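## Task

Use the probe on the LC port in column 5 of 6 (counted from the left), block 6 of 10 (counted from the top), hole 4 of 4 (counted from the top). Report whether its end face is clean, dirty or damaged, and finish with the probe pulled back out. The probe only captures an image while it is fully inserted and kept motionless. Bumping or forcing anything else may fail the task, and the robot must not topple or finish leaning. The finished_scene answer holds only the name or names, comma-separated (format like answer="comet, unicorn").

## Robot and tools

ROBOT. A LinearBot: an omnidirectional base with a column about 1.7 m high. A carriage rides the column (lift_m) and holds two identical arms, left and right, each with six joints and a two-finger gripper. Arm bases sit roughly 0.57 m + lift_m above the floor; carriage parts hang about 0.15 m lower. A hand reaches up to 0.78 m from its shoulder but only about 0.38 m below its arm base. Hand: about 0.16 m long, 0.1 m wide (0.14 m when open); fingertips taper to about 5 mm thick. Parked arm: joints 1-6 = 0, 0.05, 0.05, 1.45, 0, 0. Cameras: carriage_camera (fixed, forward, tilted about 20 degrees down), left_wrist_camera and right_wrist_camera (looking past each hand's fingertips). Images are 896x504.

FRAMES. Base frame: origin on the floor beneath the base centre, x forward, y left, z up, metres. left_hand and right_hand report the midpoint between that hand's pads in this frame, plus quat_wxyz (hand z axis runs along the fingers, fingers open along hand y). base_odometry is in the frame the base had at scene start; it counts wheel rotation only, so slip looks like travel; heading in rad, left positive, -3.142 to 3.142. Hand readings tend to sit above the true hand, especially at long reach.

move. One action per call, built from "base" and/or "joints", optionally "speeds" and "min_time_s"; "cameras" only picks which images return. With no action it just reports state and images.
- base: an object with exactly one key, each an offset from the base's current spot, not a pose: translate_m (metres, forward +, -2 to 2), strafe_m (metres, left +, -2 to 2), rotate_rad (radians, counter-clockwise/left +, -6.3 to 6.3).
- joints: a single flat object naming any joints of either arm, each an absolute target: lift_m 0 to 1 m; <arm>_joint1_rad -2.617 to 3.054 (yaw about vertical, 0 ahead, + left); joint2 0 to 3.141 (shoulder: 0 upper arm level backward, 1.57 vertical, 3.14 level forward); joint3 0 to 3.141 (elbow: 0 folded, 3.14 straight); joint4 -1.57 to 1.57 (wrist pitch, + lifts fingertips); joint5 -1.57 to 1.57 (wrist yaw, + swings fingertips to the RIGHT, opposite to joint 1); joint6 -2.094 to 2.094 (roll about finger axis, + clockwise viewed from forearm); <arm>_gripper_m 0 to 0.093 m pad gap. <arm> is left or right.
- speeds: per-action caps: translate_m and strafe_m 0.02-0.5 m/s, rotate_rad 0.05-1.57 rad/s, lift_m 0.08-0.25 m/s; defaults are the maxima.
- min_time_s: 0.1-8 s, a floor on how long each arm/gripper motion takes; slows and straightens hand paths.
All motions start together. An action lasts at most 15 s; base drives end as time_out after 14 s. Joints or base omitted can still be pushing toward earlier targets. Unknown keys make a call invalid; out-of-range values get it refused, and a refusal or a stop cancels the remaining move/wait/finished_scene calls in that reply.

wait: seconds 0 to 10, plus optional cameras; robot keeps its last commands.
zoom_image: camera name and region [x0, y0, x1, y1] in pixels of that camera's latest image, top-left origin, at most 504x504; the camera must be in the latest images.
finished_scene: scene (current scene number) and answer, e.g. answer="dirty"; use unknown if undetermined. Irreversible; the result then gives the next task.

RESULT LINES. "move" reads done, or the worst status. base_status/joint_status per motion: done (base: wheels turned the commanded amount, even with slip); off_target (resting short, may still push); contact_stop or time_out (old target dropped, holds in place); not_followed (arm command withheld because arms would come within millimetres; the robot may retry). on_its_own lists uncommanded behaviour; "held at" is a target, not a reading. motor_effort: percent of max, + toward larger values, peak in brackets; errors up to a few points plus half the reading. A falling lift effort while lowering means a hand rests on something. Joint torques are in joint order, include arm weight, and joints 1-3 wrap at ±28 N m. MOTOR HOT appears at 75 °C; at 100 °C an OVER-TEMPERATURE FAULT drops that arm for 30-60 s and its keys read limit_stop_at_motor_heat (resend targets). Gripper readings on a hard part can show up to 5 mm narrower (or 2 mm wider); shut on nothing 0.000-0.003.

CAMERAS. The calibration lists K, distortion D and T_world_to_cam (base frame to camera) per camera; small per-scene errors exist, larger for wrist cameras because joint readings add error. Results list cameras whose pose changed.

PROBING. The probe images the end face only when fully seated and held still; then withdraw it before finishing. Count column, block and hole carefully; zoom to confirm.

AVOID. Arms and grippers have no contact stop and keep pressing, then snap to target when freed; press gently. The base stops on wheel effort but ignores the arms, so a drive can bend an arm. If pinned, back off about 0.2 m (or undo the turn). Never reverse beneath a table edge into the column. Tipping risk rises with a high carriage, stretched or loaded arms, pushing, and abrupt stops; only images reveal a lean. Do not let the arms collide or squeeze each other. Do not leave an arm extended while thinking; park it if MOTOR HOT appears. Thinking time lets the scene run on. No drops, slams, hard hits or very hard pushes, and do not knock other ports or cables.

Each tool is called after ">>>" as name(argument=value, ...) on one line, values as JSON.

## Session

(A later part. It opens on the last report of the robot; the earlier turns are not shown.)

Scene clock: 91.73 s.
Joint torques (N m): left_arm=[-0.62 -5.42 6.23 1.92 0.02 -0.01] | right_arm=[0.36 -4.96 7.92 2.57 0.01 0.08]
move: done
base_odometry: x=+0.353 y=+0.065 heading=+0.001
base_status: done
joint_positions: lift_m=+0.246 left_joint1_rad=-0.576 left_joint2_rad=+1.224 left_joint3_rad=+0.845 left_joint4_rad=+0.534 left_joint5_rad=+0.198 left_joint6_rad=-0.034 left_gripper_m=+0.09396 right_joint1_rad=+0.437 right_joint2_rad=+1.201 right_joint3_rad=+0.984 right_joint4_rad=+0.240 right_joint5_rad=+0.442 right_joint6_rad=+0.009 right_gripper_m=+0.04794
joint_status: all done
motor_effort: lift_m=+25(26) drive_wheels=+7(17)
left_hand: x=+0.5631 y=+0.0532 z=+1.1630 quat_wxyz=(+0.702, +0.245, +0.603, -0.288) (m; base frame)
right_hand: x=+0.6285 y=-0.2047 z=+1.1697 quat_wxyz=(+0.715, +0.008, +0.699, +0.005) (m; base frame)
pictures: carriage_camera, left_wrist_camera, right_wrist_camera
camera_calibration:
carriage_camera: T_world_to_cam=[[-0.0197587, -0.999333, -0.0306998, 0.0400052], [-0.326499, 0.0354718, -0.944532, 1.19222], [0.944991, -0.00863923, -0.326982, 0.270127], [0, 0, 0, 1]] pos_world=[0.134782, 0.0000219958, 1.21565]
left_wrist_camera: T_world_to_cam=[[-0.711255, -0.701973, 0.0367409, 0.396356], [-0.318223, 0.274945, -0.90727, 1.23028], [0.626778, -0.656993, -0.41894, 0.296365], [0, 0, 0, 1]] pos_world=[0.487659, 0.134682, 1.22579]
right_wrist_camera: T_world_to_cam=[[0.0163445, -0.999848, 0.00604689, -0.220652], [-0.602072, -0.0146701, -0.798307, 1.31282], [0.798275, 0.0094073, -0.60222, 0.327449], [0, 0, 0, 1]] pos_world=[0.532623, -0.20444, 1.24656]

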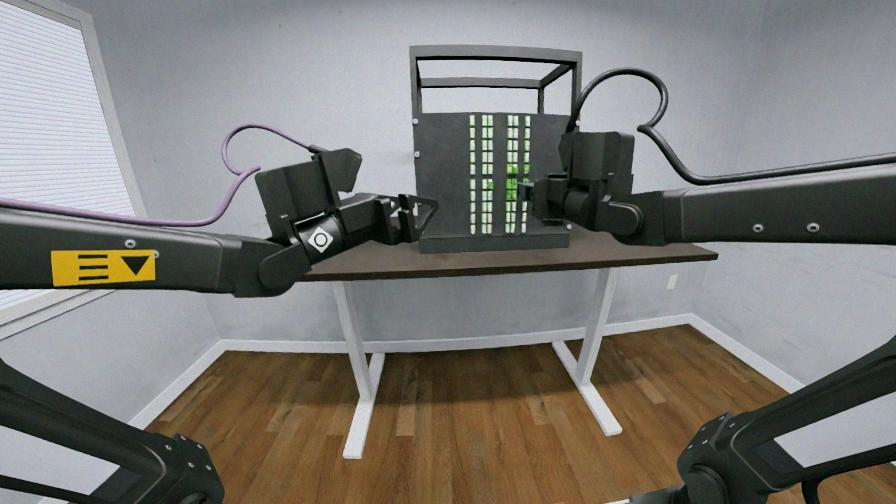

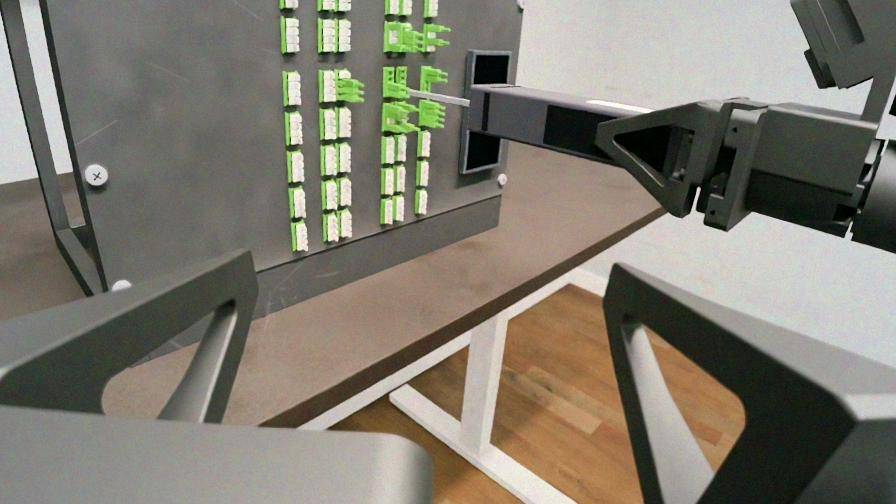

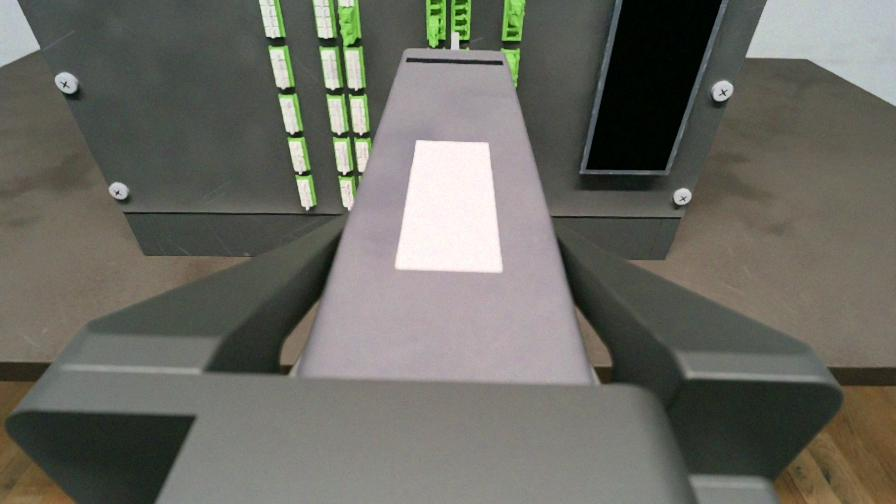

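>>> move(joints={"lift_m": 0.243}, base={"strafe_m": -0.0023}, speeds={"strafe_m": 0.02}, cameras=[])

>>> move(base={"translate_m": 0.008}, speeds={"translate_m": 0.02})

>>> zoom_image(camera="right_wrist_camera", region=[420, 0, 480, 60])

>>> zoom_image(camera="left_wrist_camera", region=[370, 50, 450, 130])

Scene clock: 118.47 s.
Joint torques (N m): left_arm=[-0.43 -5.35 6.3 1.98 0.02 0.03] | right_arm=[0.36 -5 7.94 2.57 0.02 0.08]
move: done
base_odometry: x=+0.353 y=+0.063 heading=+0.002
base_status: done
joint_positions: lift_m=+0.243 left_joint1_rad=-0.576 left_joint2_rad=+1.224 left_joint3_rad=+0.845 left_joint4_rad=+0.533 left_joint5_rad=+0.198 left_joint6_rad=-0.034 left_gripper_m=+0.09396 right_joint1_rad=+0.437 right_joint2_rad=+1.201 right_joint3_rad=+0.983 right_joint4_rad=+0.241 right_joint5_rad=+0.442 right_joint6_rad=+0.009 right_gripper_m=+0.04794
joint_status: all done
motor_effort: lift_m=+24(25) drive_wheels=-6(9)
left_hand: x=+0.5630 y=+0.0530 z=+1.1599 quat_wxyz=(+0.701, +0.246, +0.604, -0.288) (m; base frame)
right_hand: x=+0.6286 y=-0.2049 z=+1.1666 quat_wxyz=(+0.715, +0.008, +0.699, +0.005) (m; base frame)
pictures: none
No camera images: "cameras" was empty.

Scene clock: 119.33 s.
Joint torques (N m): left_arm=[-0.54 -5.26 6.27 1.9 0 -0.02] | right_arm=[0.39 -5 7.99 2.56 0.01 0.08]
move: done
base_odometry: x=+0.361 y=+0.064 heading=+0.002
base_status: done
joint_positions: lift_m=+0.243 left_joint1_rad=-0.576 left_joint2_rad=+1.224 left_joint3_rad=+0.845 left_joint4_rad=+0.534 left_joint5_rad=+0.198 left_joint6_rad=-0.034 left_gripper_m=+0.09396 right_joint1_rad=+0.437 right_joint2_rad=+1.201 right_joint3_rad=+0.983 right_joint4_rad=+0.242 right_joint5_rad=+0.442 right_joint6_rad=+0.009 right_gripper_m=+0.04794
joint_status: not commanded
motor_effort: lift_m=+24(24) drive_wheels=-7(11)
left_hand: x=+0.5630 y=+0.0530 z=+1.1601 quat_wxyz=(+0.702, +0.246, +0.603, -0.288) (m; base frame)
right_hand: x=+0.6286 y=-0.2049 z=+1.1668 quat_wxyz=(+0.715, +0.009, +0.699, +0.005) (m; base frame)
pictures: carriage_camera, left_wrist_camera, right_wrist_camera
camera_calibration:
carriage_camera: T_world_to_cam=[[-0.0197587, -0.999333, -0.0306998, 0.0399162], [-0.326499, 0.0354718, -0.944532, 1.18948], [0.944991, -0.00863923, -0.326982, 0.269178], [0, 0, 0, 1]] pos_world=[0.134782, 0.0000219958, 1.21275]
left_wrist_camera: T_world_to_cam=[[-0.711832, -0.701393, 0.0366456, 0.396644], [-0.31793, 0.27526, -0.907277, 1.22747], [0.626271, -0.65748, -0.418933, 0.295448], [0, 0, 0, 1]] pos_world=[0.487564, 0.134581, 1.22289]
right_wrist_camera: T_world_to_cam=[[0.0155995, -0.999862, 0.00573791, -0.21996], [-0.601528, -0.0139685, -0.798729, 1.31088], [0.798699, 0.00900825, -0.601663, 0.324706], [0, 0, 0, 1]] pos_world=[0.532622, -0.204543, 1.24367]

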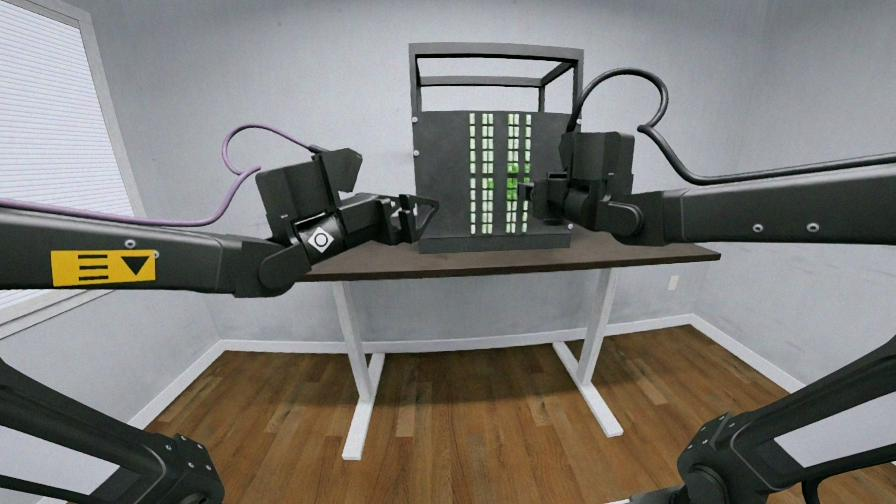

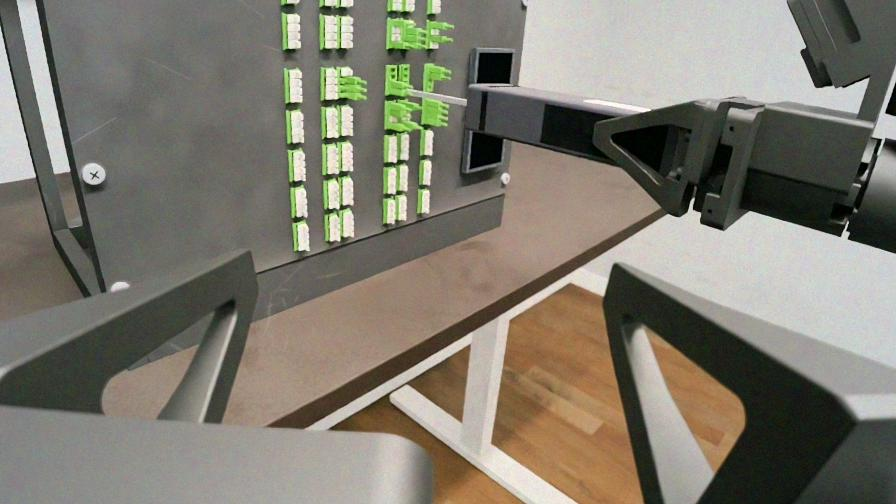

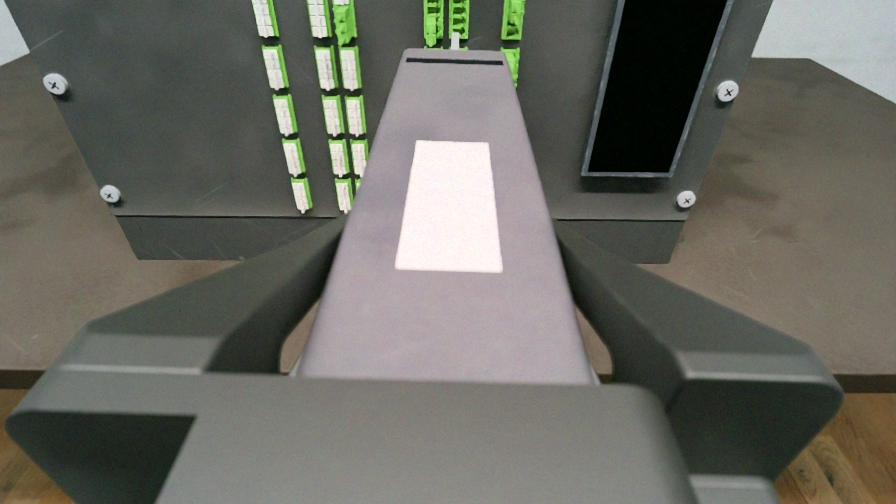

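Scaled by 8.400 from the camera's 896x504 image, which has a finer 1280x720 frame.

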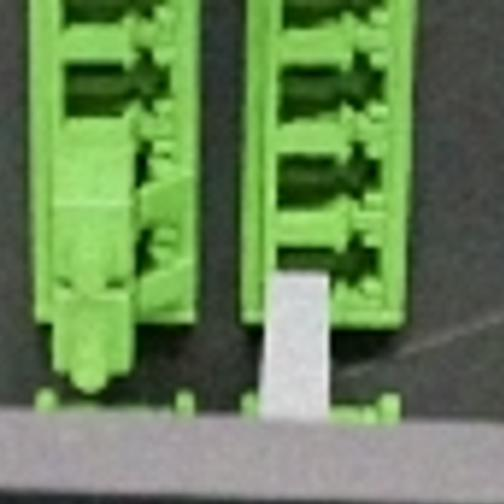

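Scaled by 6.300 from the camera's 896x504 image, which has a finer 1280x720 frame.

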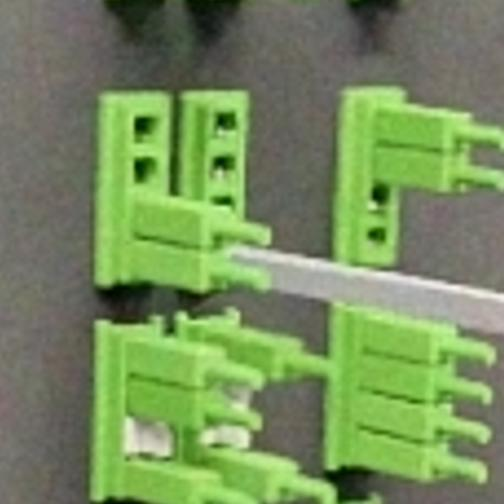

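>>> move(base={"strafe_m": -0.0009}, speeds={"strafe_m": 0.02}, cameras=[])

>>> move(base={"translate_m": 0.005}, speeds={"translate_m": 0.02})

>>> zoom_image(camera="right_wrist_camera", region=[420, 0, 480, 60])

>>> zoom_image(camera="left_wrist_camera", region=[370, 50, 450, 130])

Scene clock: 131.30 s.
Joint torques (N m): left_arm=[-0.54 -5.38 6.31 1.9 0.01 -0.01] | right_arm=[0.39 -5 7.98 2.55 0.01 0.09]
move: done
base_odometry: x=+0.361 y=+0.063 heading=+0.003
base_status: done
joint_positions: lift_m=+0.243 left_joint1_rad=-0.576 left_joint2_rad=+1.224 left_joint3_rad=+0.845 left_joint4_rad=+0.534 left_joint5_rad=+0.198 left_joint6_rad=-0.034 left_gripper_m=+0.09396 right_joint1_rad=+0.437 right_joint2_rad=+1.201 right_joint3_rad=+0.983 right_joint4_rad=+0.242 right_joint5_rad=+0.442 right_joint6_rad=+0.009 right_gripper_m=+0.04794
joint_status: not commanded
motor_effort: lift_m=+24(24) drive_wheels=+5(8)
left_hand: x=+0.5630 y=+0.0530 z=+1.1601 quat_wxyz=(+0.702, +0.246, +0.603, -0.288) (m; base frame)
right_hand: x=+0.6286 y=-0.2049 z=+1.1668 quat_wxyz=(+0.715, +0.009, +0.699, +0.005) (m; base frame)
pictures: none
No camera images: "cameras" was empty.

Scene clock: 131.93 s.
Joint torques (N m): left_arm=[-0.65 -5.38 6.17 1.9 -0.02 0.02] | right_arm=[-0.14 -4.27 7.97 2.63 -0.04 0.08]
move: done
base_odometry: x=+0.366 y=+0.063 heading=+0.003
base_status: done
joint_positions: lift_m=+0.243 left_joint1_rad=-0.576 left_joint2_rad=+1.224 left_joint3_rad=+0.845 left_joint4_rad=+0.534 left_joint5_rad=+0.198 left_joint6_rad=-0.034 left_gripper_m=+0.09396 right_joint1_rad=+0.443 right_joint2_rad=+1.193 right_joint3_rad=+0.983 right_joint4_rad=+0.233 right_joint5_rad=+0.447 right_joint6_rad=+0.009 right_gripper_m=+0.04794
joint_status: not commanded
motor_effort: lift_m=+24(24) drive_wheels=+5(13)
left_hand: x=+0.5630 y=+0.0530 z=+1.1601 quat_wxyz=(+0.702, +0.246, +0.603, -0.288) (m; base frame)
right_hand: x=+0.6260 y=-0.2040 z=+1.1678 quat_wxyz=(+0.715, +0.008, +0.699, +0.006) (m; base frame)
pictures: carriage_camera, left_wrist_camera, right_wrist_camera
camera_calibration:
carriage_camera: T_world_to_cam=[[-0.0197587, -0.999333, -0.0306998, 0.0399162], [-0.326499, 0.0354718, -0.944532, 1.18948], [0.944991, -0.00863923, -0.326982, 0.269178], [0, 0, 0, 1]] pos_world=[0.134782, 0.0000219958, 1.21275]
left_wrist_camera: T_world_to_cam=[[-0.711832, -0.701393, 0.0366456, 0.396644], [-0.31793, 0.27526, -0.907277, 1.22747], [0.626271, -0.65748, -0.418933, 0.295448], [0, 0, 0, 1]] pos_world=[0.487564, 0.134581, 1.22289]
right_wrist_camera: T_world_to_cam=[[0.0171451, -0.999835, 0.00594681, -0.220296], [-0.60212, -0.015073, -0.798263, 1.30977], [0.798221, 0.0101056, -0.60228, 0.328601], [0, 0, 0, 1]] pos_world=[0.530122, -0.203838, 1.24476]

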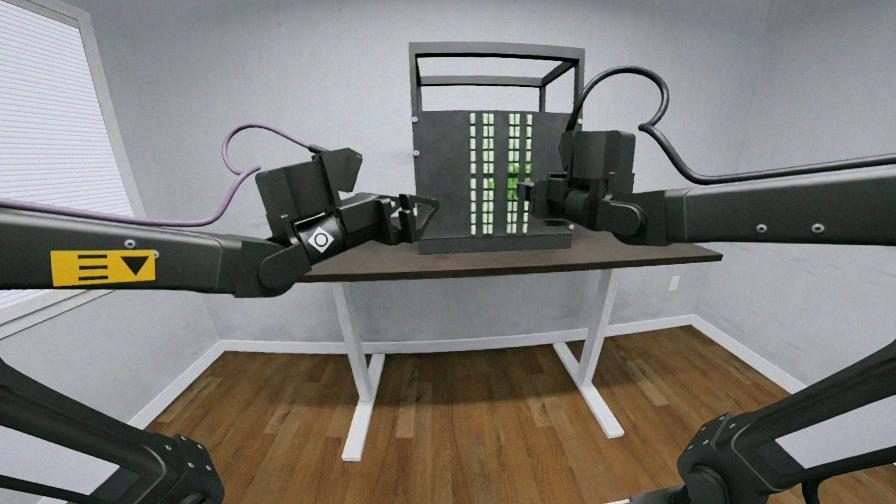

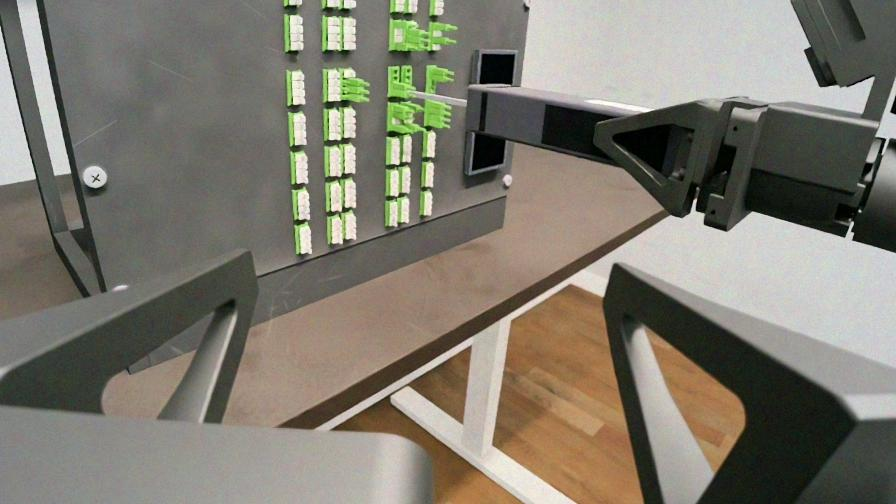

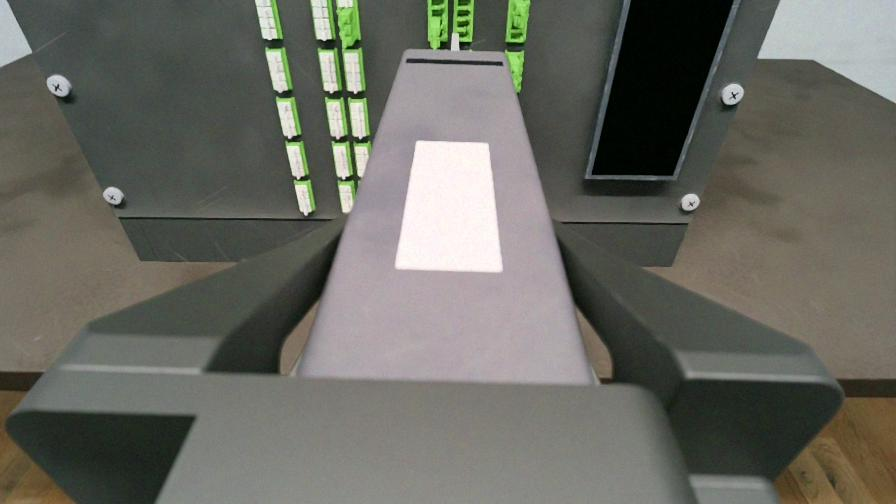

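Scaled by 8.400 from the camera's 896x504 image, which has a finer 1280x720 frame.

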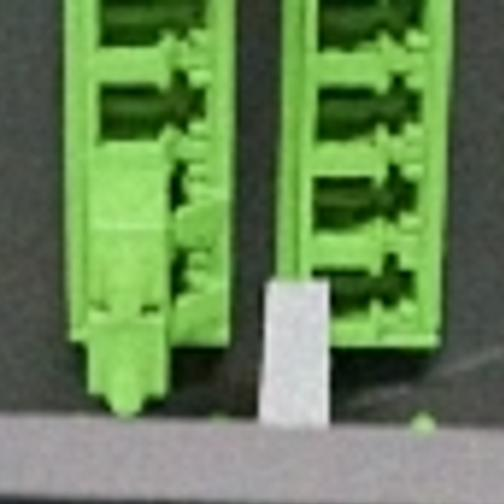

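Scaled by 6.300 from the camera's 896x504 image, which has a finer 1280x720 frame.

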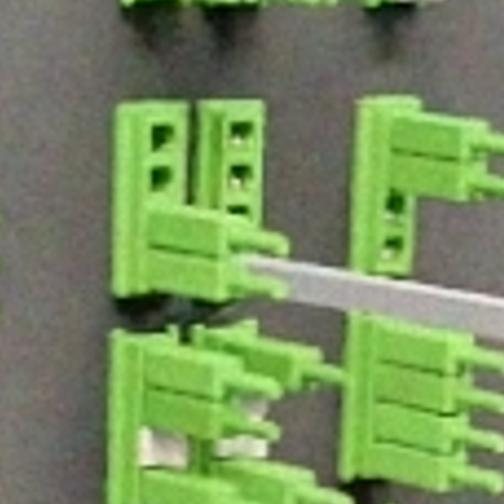

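>>> move(base={"translate_m": -0.006}, speeds={"translate_m": 0.02})

>>> zoom_image(camera="right_wrist_camera", region=[420, 0, 480, 60])

Scene clock: 135.00 s.
Joint torques (N m): left_arm=[-0.51 -5.42 6.37 1.92 -0.02 0] | right_arm=[-0.14 -4.49 7.97 2.61 -0.04 0.08]
move: done
base_odometry: x=+0.360 y=+0.063 heading=+0.003
base_status: done
joint_positions: lift_m=+0.243 left_joint1_rad=-0.576 left_joint2_rad=+1.224 left_joint3_rad=+0.845 left_joint4_rad=+0.534 left_joint5_rad=+0.198 left_joint6_rad=-0.034 left_gripper_m=+0.09396 right_joint1_rad=+0.443 right_joint2_rad=+1.196 right_joint3_rad=+0.983 right_joint4_rad=+0.236 right_joint5_rad=+0.447 right_joint6_rad=+0.009 right_gripper_m=+0.04794
joint_status: not commanded
motor_effort: lift_m=+24(24) drive_wheels=+0(13)
left_hand: x=+0.5630 y=+0.0531 z=+1.1601 quat_wxyz=(+0.702, +0.246, +0.603, -0.288) (m; base frame)
right_hand: x=+0.6268 y=-0.2037 z=+1.1671 quat_wxyz=(+0.714, +0.008, +0.700, +0.005) (m; base frame)
pictures: carriage_camera, left_wrist_camera, right_wrist_camera
camera_calibration:
carriage_camera: T_world_to_cam=[[-0.0197587, -0.999333, -0.0306998, 0.0399162], [-0.326499, 0.0354718, -0.944532, 1.18948], [0.944991, -0.00863923, -0.326982, 0.269178], [0, 0, 0, 1]] pos_world=[0.134782, 0.0000219958, 1.21275]
left_wrist_camera: T_world_to_cam=[[-0.711521, -0.701702, 0.0367574, 0.396396], [-0.318109, 0.275034, -0.907283, 1.22759], [0.626533, -0.657244, -0.41891, 0.295262], [0, 0, 0, 1]] pos_world=[0.487561, 0.134582, 1.22289]
right_wrist_camera: T_world_to_cam=[[0.0171085, -0.999834, 0.00621462, -0.220218], [-0.60263, -0.0152711, -0.797874, 1.30945], [0.797837, 0.00990532, -0.602792, 0.328334], [0, 0, 0, 1]] pos_world=[0.530924, -0.203437, 1.24406]

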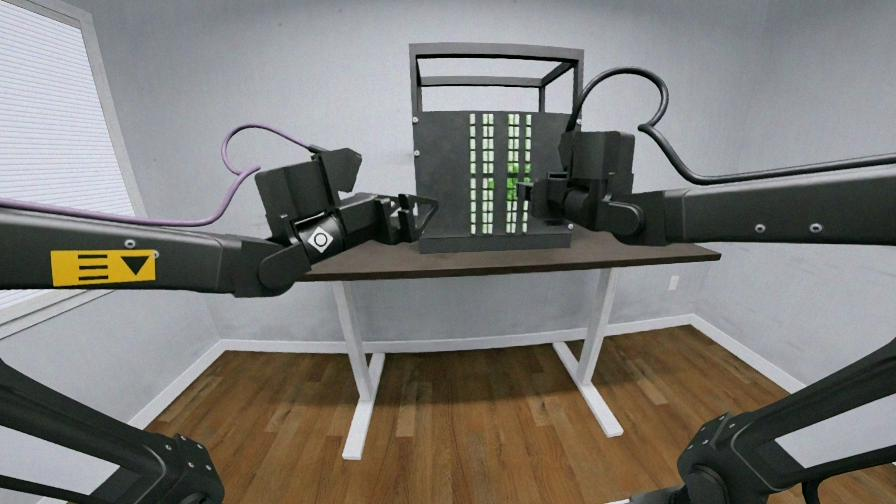

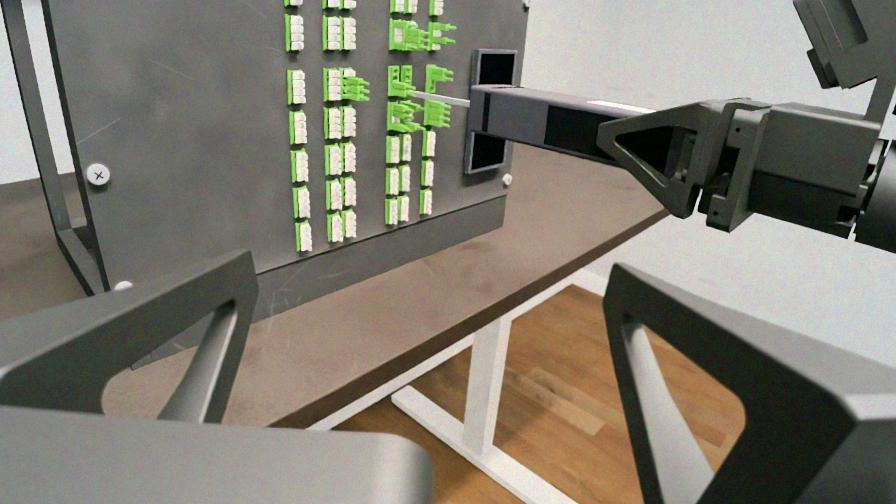

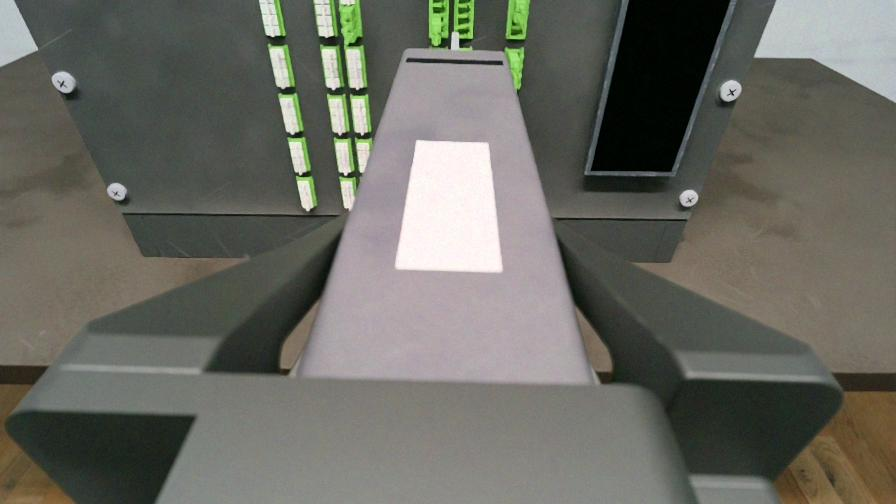

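Scaled by 8.400 from the camera's 896x504 image, which has a finer 1280x720 frame.

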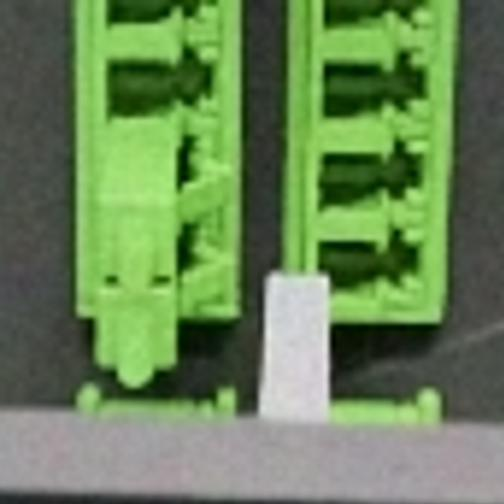

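>>> move(joints={"right_joint1_rad": 0.437, "right_joint5_rad": 0.442}, cameras=[])

>>> move(base={"strafe_m": -0.003}, speeds={"strafe_m": 0.02})

>>> zoom_image(camera="right_wrist_camera", region=[420, 0, 480, 60])

Scene clock: 138.50 s.
Joint torques (N m): left_arm=[-0.53 -5.27 6.3 1.91 0.02 -0.02] | right_arm=[-0.16 -4.55 7.99 2.62 -0.05 0.08]
move: done
base_odometry: x=+0.360 y=+0.063 heading=+0.003
base_status: not commanded
joint_positions: lift_m=+0.243 left_joint1_rad=-0.576 left_joint2_rad=+1.224 left_joint3_rad=+0.845 left_joint4_rad=+0.534 left_joint5_rad=+0.198 left_joint6_rad=-0.034 left_gripper_m=+0.09396 right_joint1_rad=+0.443 right_joint2_rad=+1.196 right_joint3_rad=+0.983 right_joint4_rad=+0.236 right_joint5_rad=+0.447 right_joint6_rad=+0.009 right_gripper_m=+0.04794
joint_status: all done
motor_effort: lift_m=+24(24) drive_wheels=-4(4)
left_hand: x=+0.5630 y=+0.0531 z=+1.1601 quat_wxyz=(+0.702, +0.246, +0.603, -0.288) (m; base frame)
right_hand: x=+0.6268 y=-0.2037 z=+1.1671 quat_wxyz=(+0.714, +0.008, +0.700, +0.005) (m; base frame)
pictures: none
No camera images: "cameras" was empty.

Scene clock: 139.03 s.
Joint torques (N m): left_arm=[-0.64 -5.38 6.31 1.88 0.03 0.01] | right_arm=[0.08 -4.52 7.99 2.61 -0.03 0.08]
move: done
base_odometry: x=+0.360 y=+0.060 heading=+0.004
base_status: done
joint_positions: lift_m=+0.243 left_joint1_rad=-0.576 left_joint2_rad=+1.224 left_joint3_rad=+0.845 left_joint4_rad=+0.534 left_joint5_rad=+0.198 left_joint6_rad=-0.034 left_gripper_m=+0.09396 right_joint1_rad=+0.440 right_joint2_rad=+1.196 right_joint3_rad=+0.983 right_joint4_rad=+0.236 right_joint5_rad=+0.445 right_joint6_rad=+0.009 right_gripper_m=+0.04794
joint_status: not commanded
motor_effort: lift_m=+24(24) drive_wheels=+5(7)
left_hand: x=+0.5630 y=+0.0531 z=+1.1601 quat_wxyz=(+0.702, +0.246, +0.603, -0.288) (m; base frame)
right_hand: x=+0.6271 y=-0.2046 z=+1.1671 quat_wxyz=(+0.714, +0.008, +0.700, +0.005) (m; base frame)
pictures: carriage_camera, left_wrist_camera, right_wrist_camera
camera_calibration:
carriage_camera: T_world_to_cam=[[-0.0197587, -0.999333, -0.0306998, 0.0399162], [-0.326499, 0.0354718, -0.944532, 1.18948], [0.944991, -0.00863923, -0.326982, 0.269178], [0, 0, 0, 1]] pos_world=[0.134782, 0.0000219958, 1.21275]
left_wrist_camera: T_world_to_cam=[[-0.711521, -0.701702, 0.0367574, 0.396396], [-0.318109, 0.275034, -0.907283, 1.22759], [0.626533, -0.657244, -0.41891, 0.295262], [0, 0, 0, 1]] pos_world=[0.487561, 0.134582, 1.22289]
right_wrist_camera: T_world_to_cam=[[0.015529, -0.99986, 0.00627608, -0.220272], [-0.60266, -0.0143682, -0.797869, 1.30987], [0.797847, 0.00860776, -0.602799, 0.32776], [0, 0, 0, 1]] pos_world=[0.531326, -0.204242, 1.24406]

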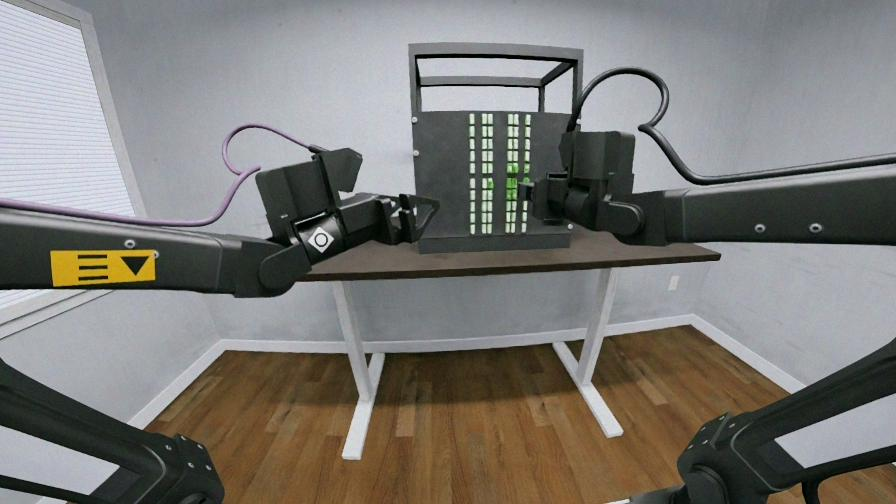

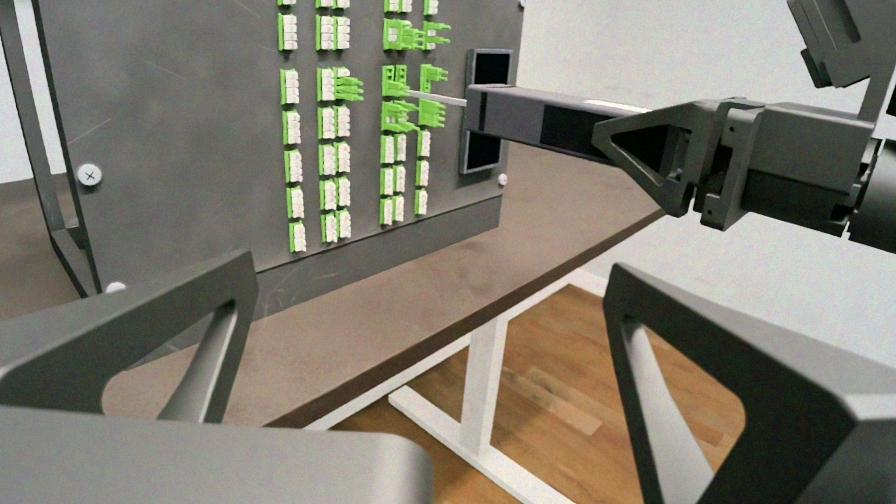

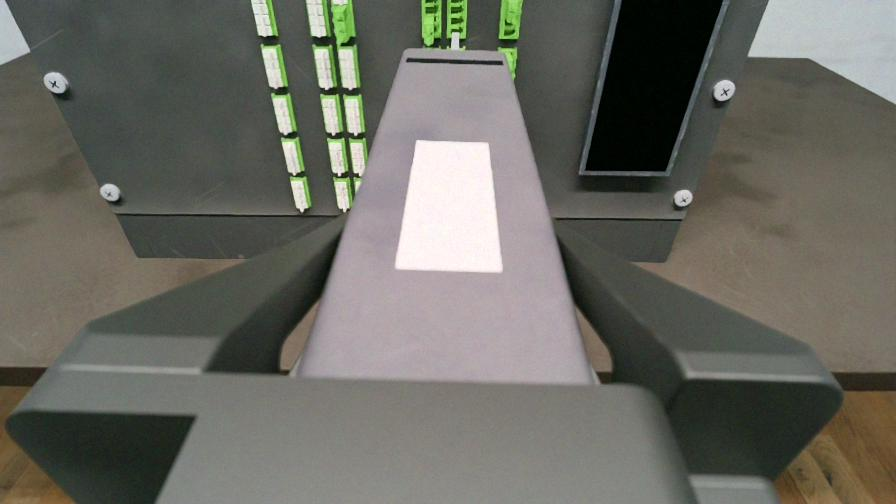

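Scaled by 8.400 from the camera's 896x504 image, which has a finer 1280x720 frame.

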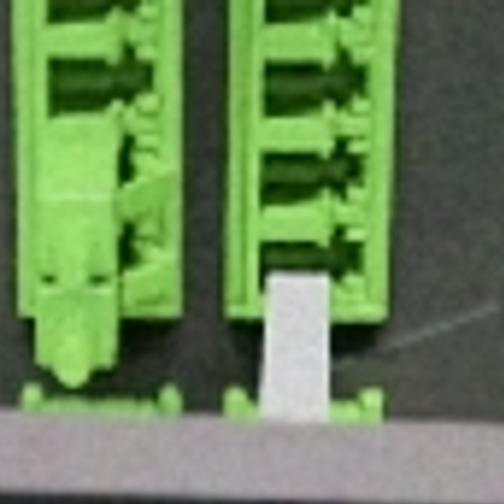

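>>> move(base={"translate_m": 0.005}, speeds={"translate_m": 0.02})

>>> zoom_image(camera="right_wrist_camera", region=[420, 0, 480, 60])

Scene clock: 143.63 s.
Joint torques (N m): left_arm=[-0.43 -5.45 6.26 1.92 0.02 -0.02] | right_arm=[0.01 -4.49 8.02 2.6 -0.05 0.08]
move: done
base_odometry: x=+0.365 y=+0.060 heading=+0.005
base_status: done
joint_positions: lift_m=+0.243 left_joint1_rad=-0.576 left_joint2_rad=+1.224 left_joint3_rad=+0.845 left_joint4_rad=+0.534 left_joint5_rad=+0.198 left_joint6_rad=-0.034 left_gripper_m=+0.09396 right_joint1_rad=+0.441 right_joint2_rad=+1.196 right_joint3_rad=+0.983 right_joint4_rad=+0.237 right_joint5_rad=+0.449 right_joint6_rad=+0.009 right_gripper_m=+0.04794
joint_status: not commanded
motor_effort: lift_m=+24(24) drive_wheels=+4(14)
left_hand: x=+0.5630 y=+0.0531 z=+1.1601 quat_wxyz=(+0.702, +0.246, +0.603, -0.288) (m; base frame)
right_hand: x=+0.6269 y=-0.2050 z=+1.1674 quat_wxyz=(+0.715, +0.010, +0.699, +0.004) (m; base frame)
pictures: carriage_camera, left_wrist_camera, right_wrist_camera
camera_calibration:
carriage_camera: T_world_to_cam=[[-0.0197587, -0.999333, -0.0306998, 0.0399162], [-0.326499, 0.0354718, -0.944532, 1.18948], [0.944991, -0.00863923, -0.326982, 0.269178], [0, 0, 0, 1]] pos_world=[0.134782, 0.0000219958, 1.21275]
left_wrist_camera: T_world_to_cam=[[-0.711521, -0.701702, 0.0367574, 0.396396], [-0.318109, 0.275034, -0.907283, 1.22759], [0.626533, -0.657244, -0.41891, 0.295262], [0, 0, 0, 1]] pos_world=[0.487561, 0.134582, 1.22289]
right_wrist_camera: T_world_to_cam=[[0.0124634, -0.999906, 0.00571139, -0.21806], [-0.601916, -0.0120634, -0.798468, 1.31075], [0.798462, 0.00651383, -0.60201, 0.326446], [0, 0, 0, 1]] pos_world=[0.531027, -0.204354, 1.24436]

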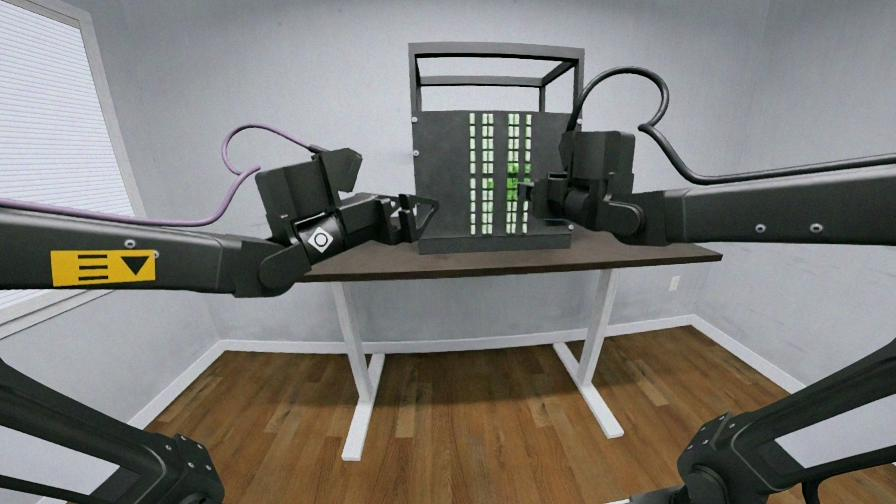

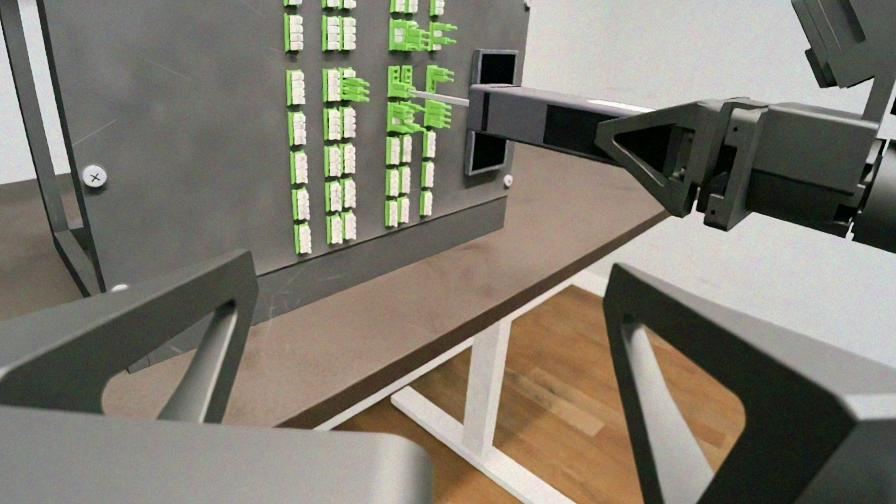

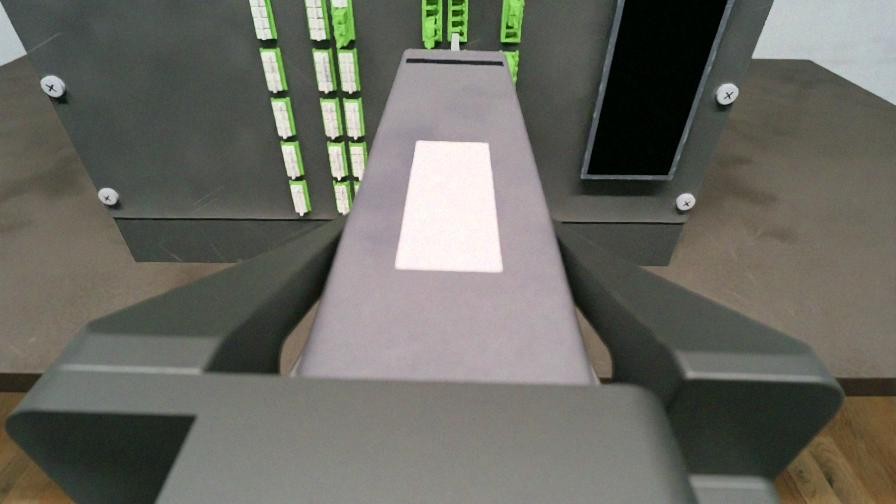

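Scaled by 8.400 from the camera's 896x504 image, which has a finer 1280x720 frame.

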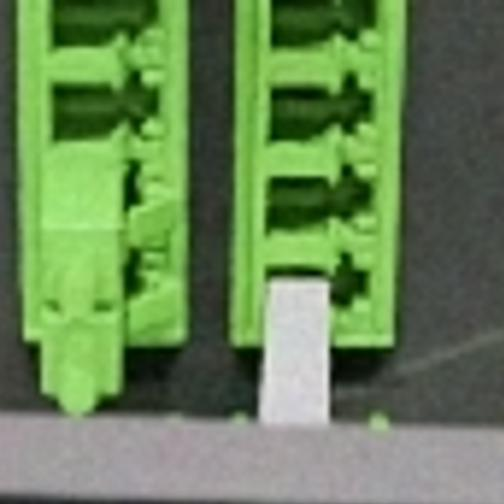

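>>> move(base={"translate_m": -0.003}, speeds={"translate_m": 0.02}, cameras=[])

>>> move(base={"strafe_m": -0.0006}, speeds={"strafe_m": 0.02}, joints={"lift_m": 0.2436})

>>> zoom_image(camera="right_wrist_camera", region=[420, 0, 480, 60])

Scene clock: 148.13 s.
Joint torques (N m): left_arm=[-0.44 -5.33 6.22 1.95 0.02 0] | right_arm=[0.02 -4.64 7.99 2.6 -0.06 0.08]
move: done
base_odometry: x=+0.362 y=+0.061 heading=+0.005
base_status: done
joint_positions: lift_m=+0.243 left_joint1_rad=-0.576 left_joint2_rad=+1.224 left_joint3_rad=+0.845 left_joint4_rad=+0.534 left_joint5_rad=+0.198 left_joint6_rad=-0.034 left_gripper_m=+0.09396 right_joint1_rad=+0.441 right_joint2_rad=+1.197 right_joint3_rad=+0.983 right_joint4_rad=+0.237 right_joint5_rad=+0.449 right_joint6_rad=+0.009 right_gripper_m=+0.04794
joint_status: not commanded
motor_effort: lift_m=+24(24) drive_wheels=+1(15)
left_hand: x=+0.5630 y=+0.0531 z=+1.1601 quat_wxyz=(+0.702, +0.246, +0.603, -0.288) (m; base frame)
right_hand: x=+0.6272 y=-0.2049 z=+1.1671 quat_wxyz=(+0.714, +0.010, +0.700, +0.004) (m; base frame)
pictures: none
No camera images: "cameras" was empty.

Scene clock: 148.53 s.
Joint torques (N m): left_arm=[-0.51 -5.24 6.24 1.93 -0.02 0.01] | right_arm=[0.02 -4.64 8.01 2.59 -0.07 0.08]
move: done
base_odometry: x=+0.362 y=+0.060 heading=+0.005
base_status: done
joint_positions: lift_m=+0.243 left_joint1_rad=-0.576 left_joint2_rad=+1.224 left_joint3_rad=+0.845 left_joint4_rad=+0.534 left_joint5_rad=+0.198 left_joint6_rad=-0.034 left_gripper_m=+0.09396 right_joint1_rad=+0.441 right_joint2_rad=+1.197 right_joint3_rad=+0.983 right_joint4_rad=+0.238 right_joint5_rad=+0.449 right_joint6_rad=+0.009 right_gripper_m=+0.04794
joint_status: all done
motor_effort: lift_m=+25(26) drive_wheels=+0(6)
left_hand: x=+0.5630 y=+0.0531 z=+1.1606 quat_wxyz=(+0.702, +0.246, +0.603, -0.288) (m; base frame)
right_hand: x=+0.6274 y=-0.2048 z=+1.1675 quat_wxyz=(+0.714, +0.010, +0.700, +0.004) (m; base frame)
pictures: carriage_camera, left_wrist_camera, right_wrist_camera
camera_calibration:
carriage_camera: T_world_to_cam=[[-0.0197587, -0.999333, -0.0306998, 0.0399316], [-0.326499, 0.0354718, -0.944532, 1.18996], [0.944991, -0.00863923, -0.326982, 0.269342], [0, 0, 0, 1]] pos_world=[0.134782, 0.0000219958, 1.21325]
left_wrist_camera: T_world_to_cam=[[-0.711521, -0.701702, 0.0367574, 0.396378], [-0.318109, 0.275034, -0.907283, 1.22805], [0.626533, -0.657244, -0.41891, 0.295471], [0, 0, 0, 1]] pos_world=[0.487561, 0.134582, 1.22339]
right_wrist_camera: T_world_to_cam=[[0.0124872, -0.999904, 0.00606215, -0.218314], [-0.602489, -0.0123624, -0.798031, 1.31084], [0.798029, 0.0063128, -0.602586, 0.327008], [0, 0, 0, 1]] pos_world=[0.531529, -0.204152, 1.24446]

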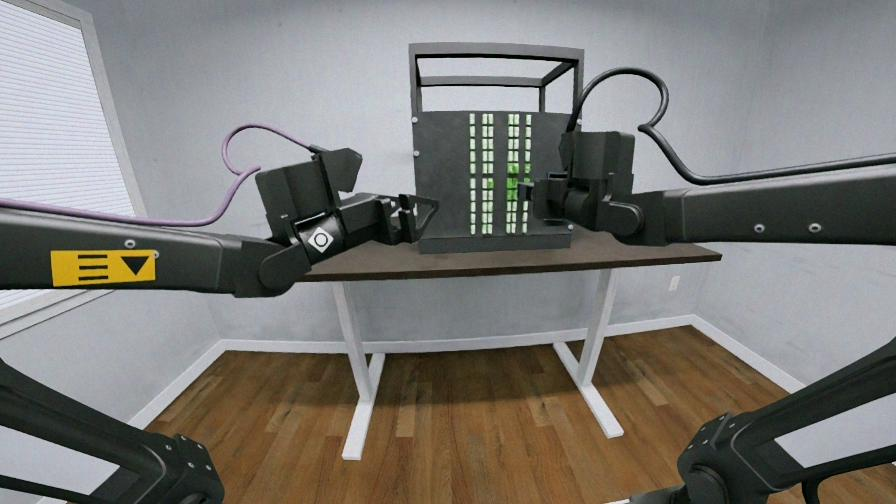

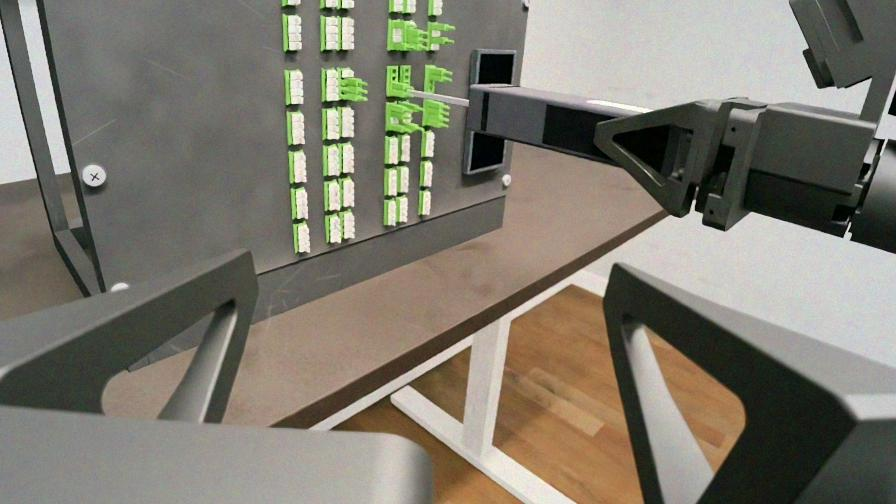

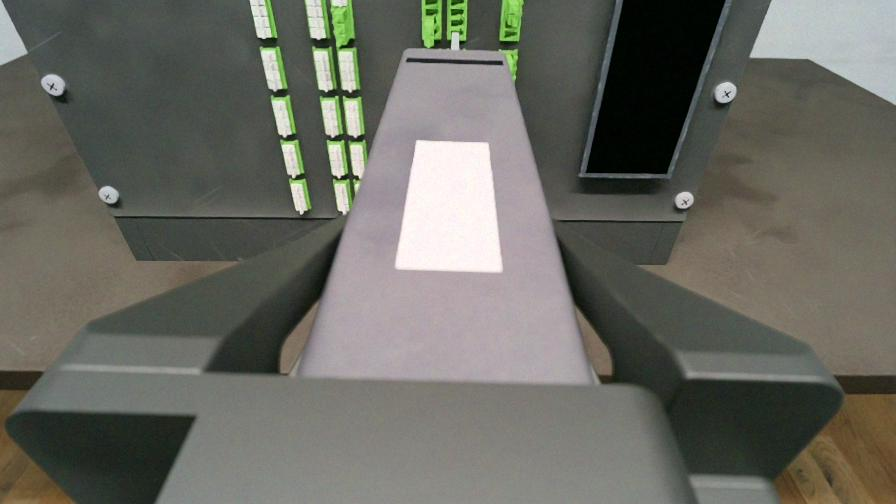

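Scaled by 8.400 from the camera's 896x504 image, which has a finer 1280x720 frame.

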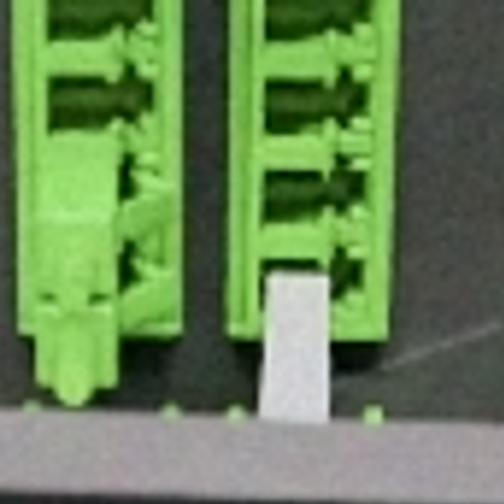

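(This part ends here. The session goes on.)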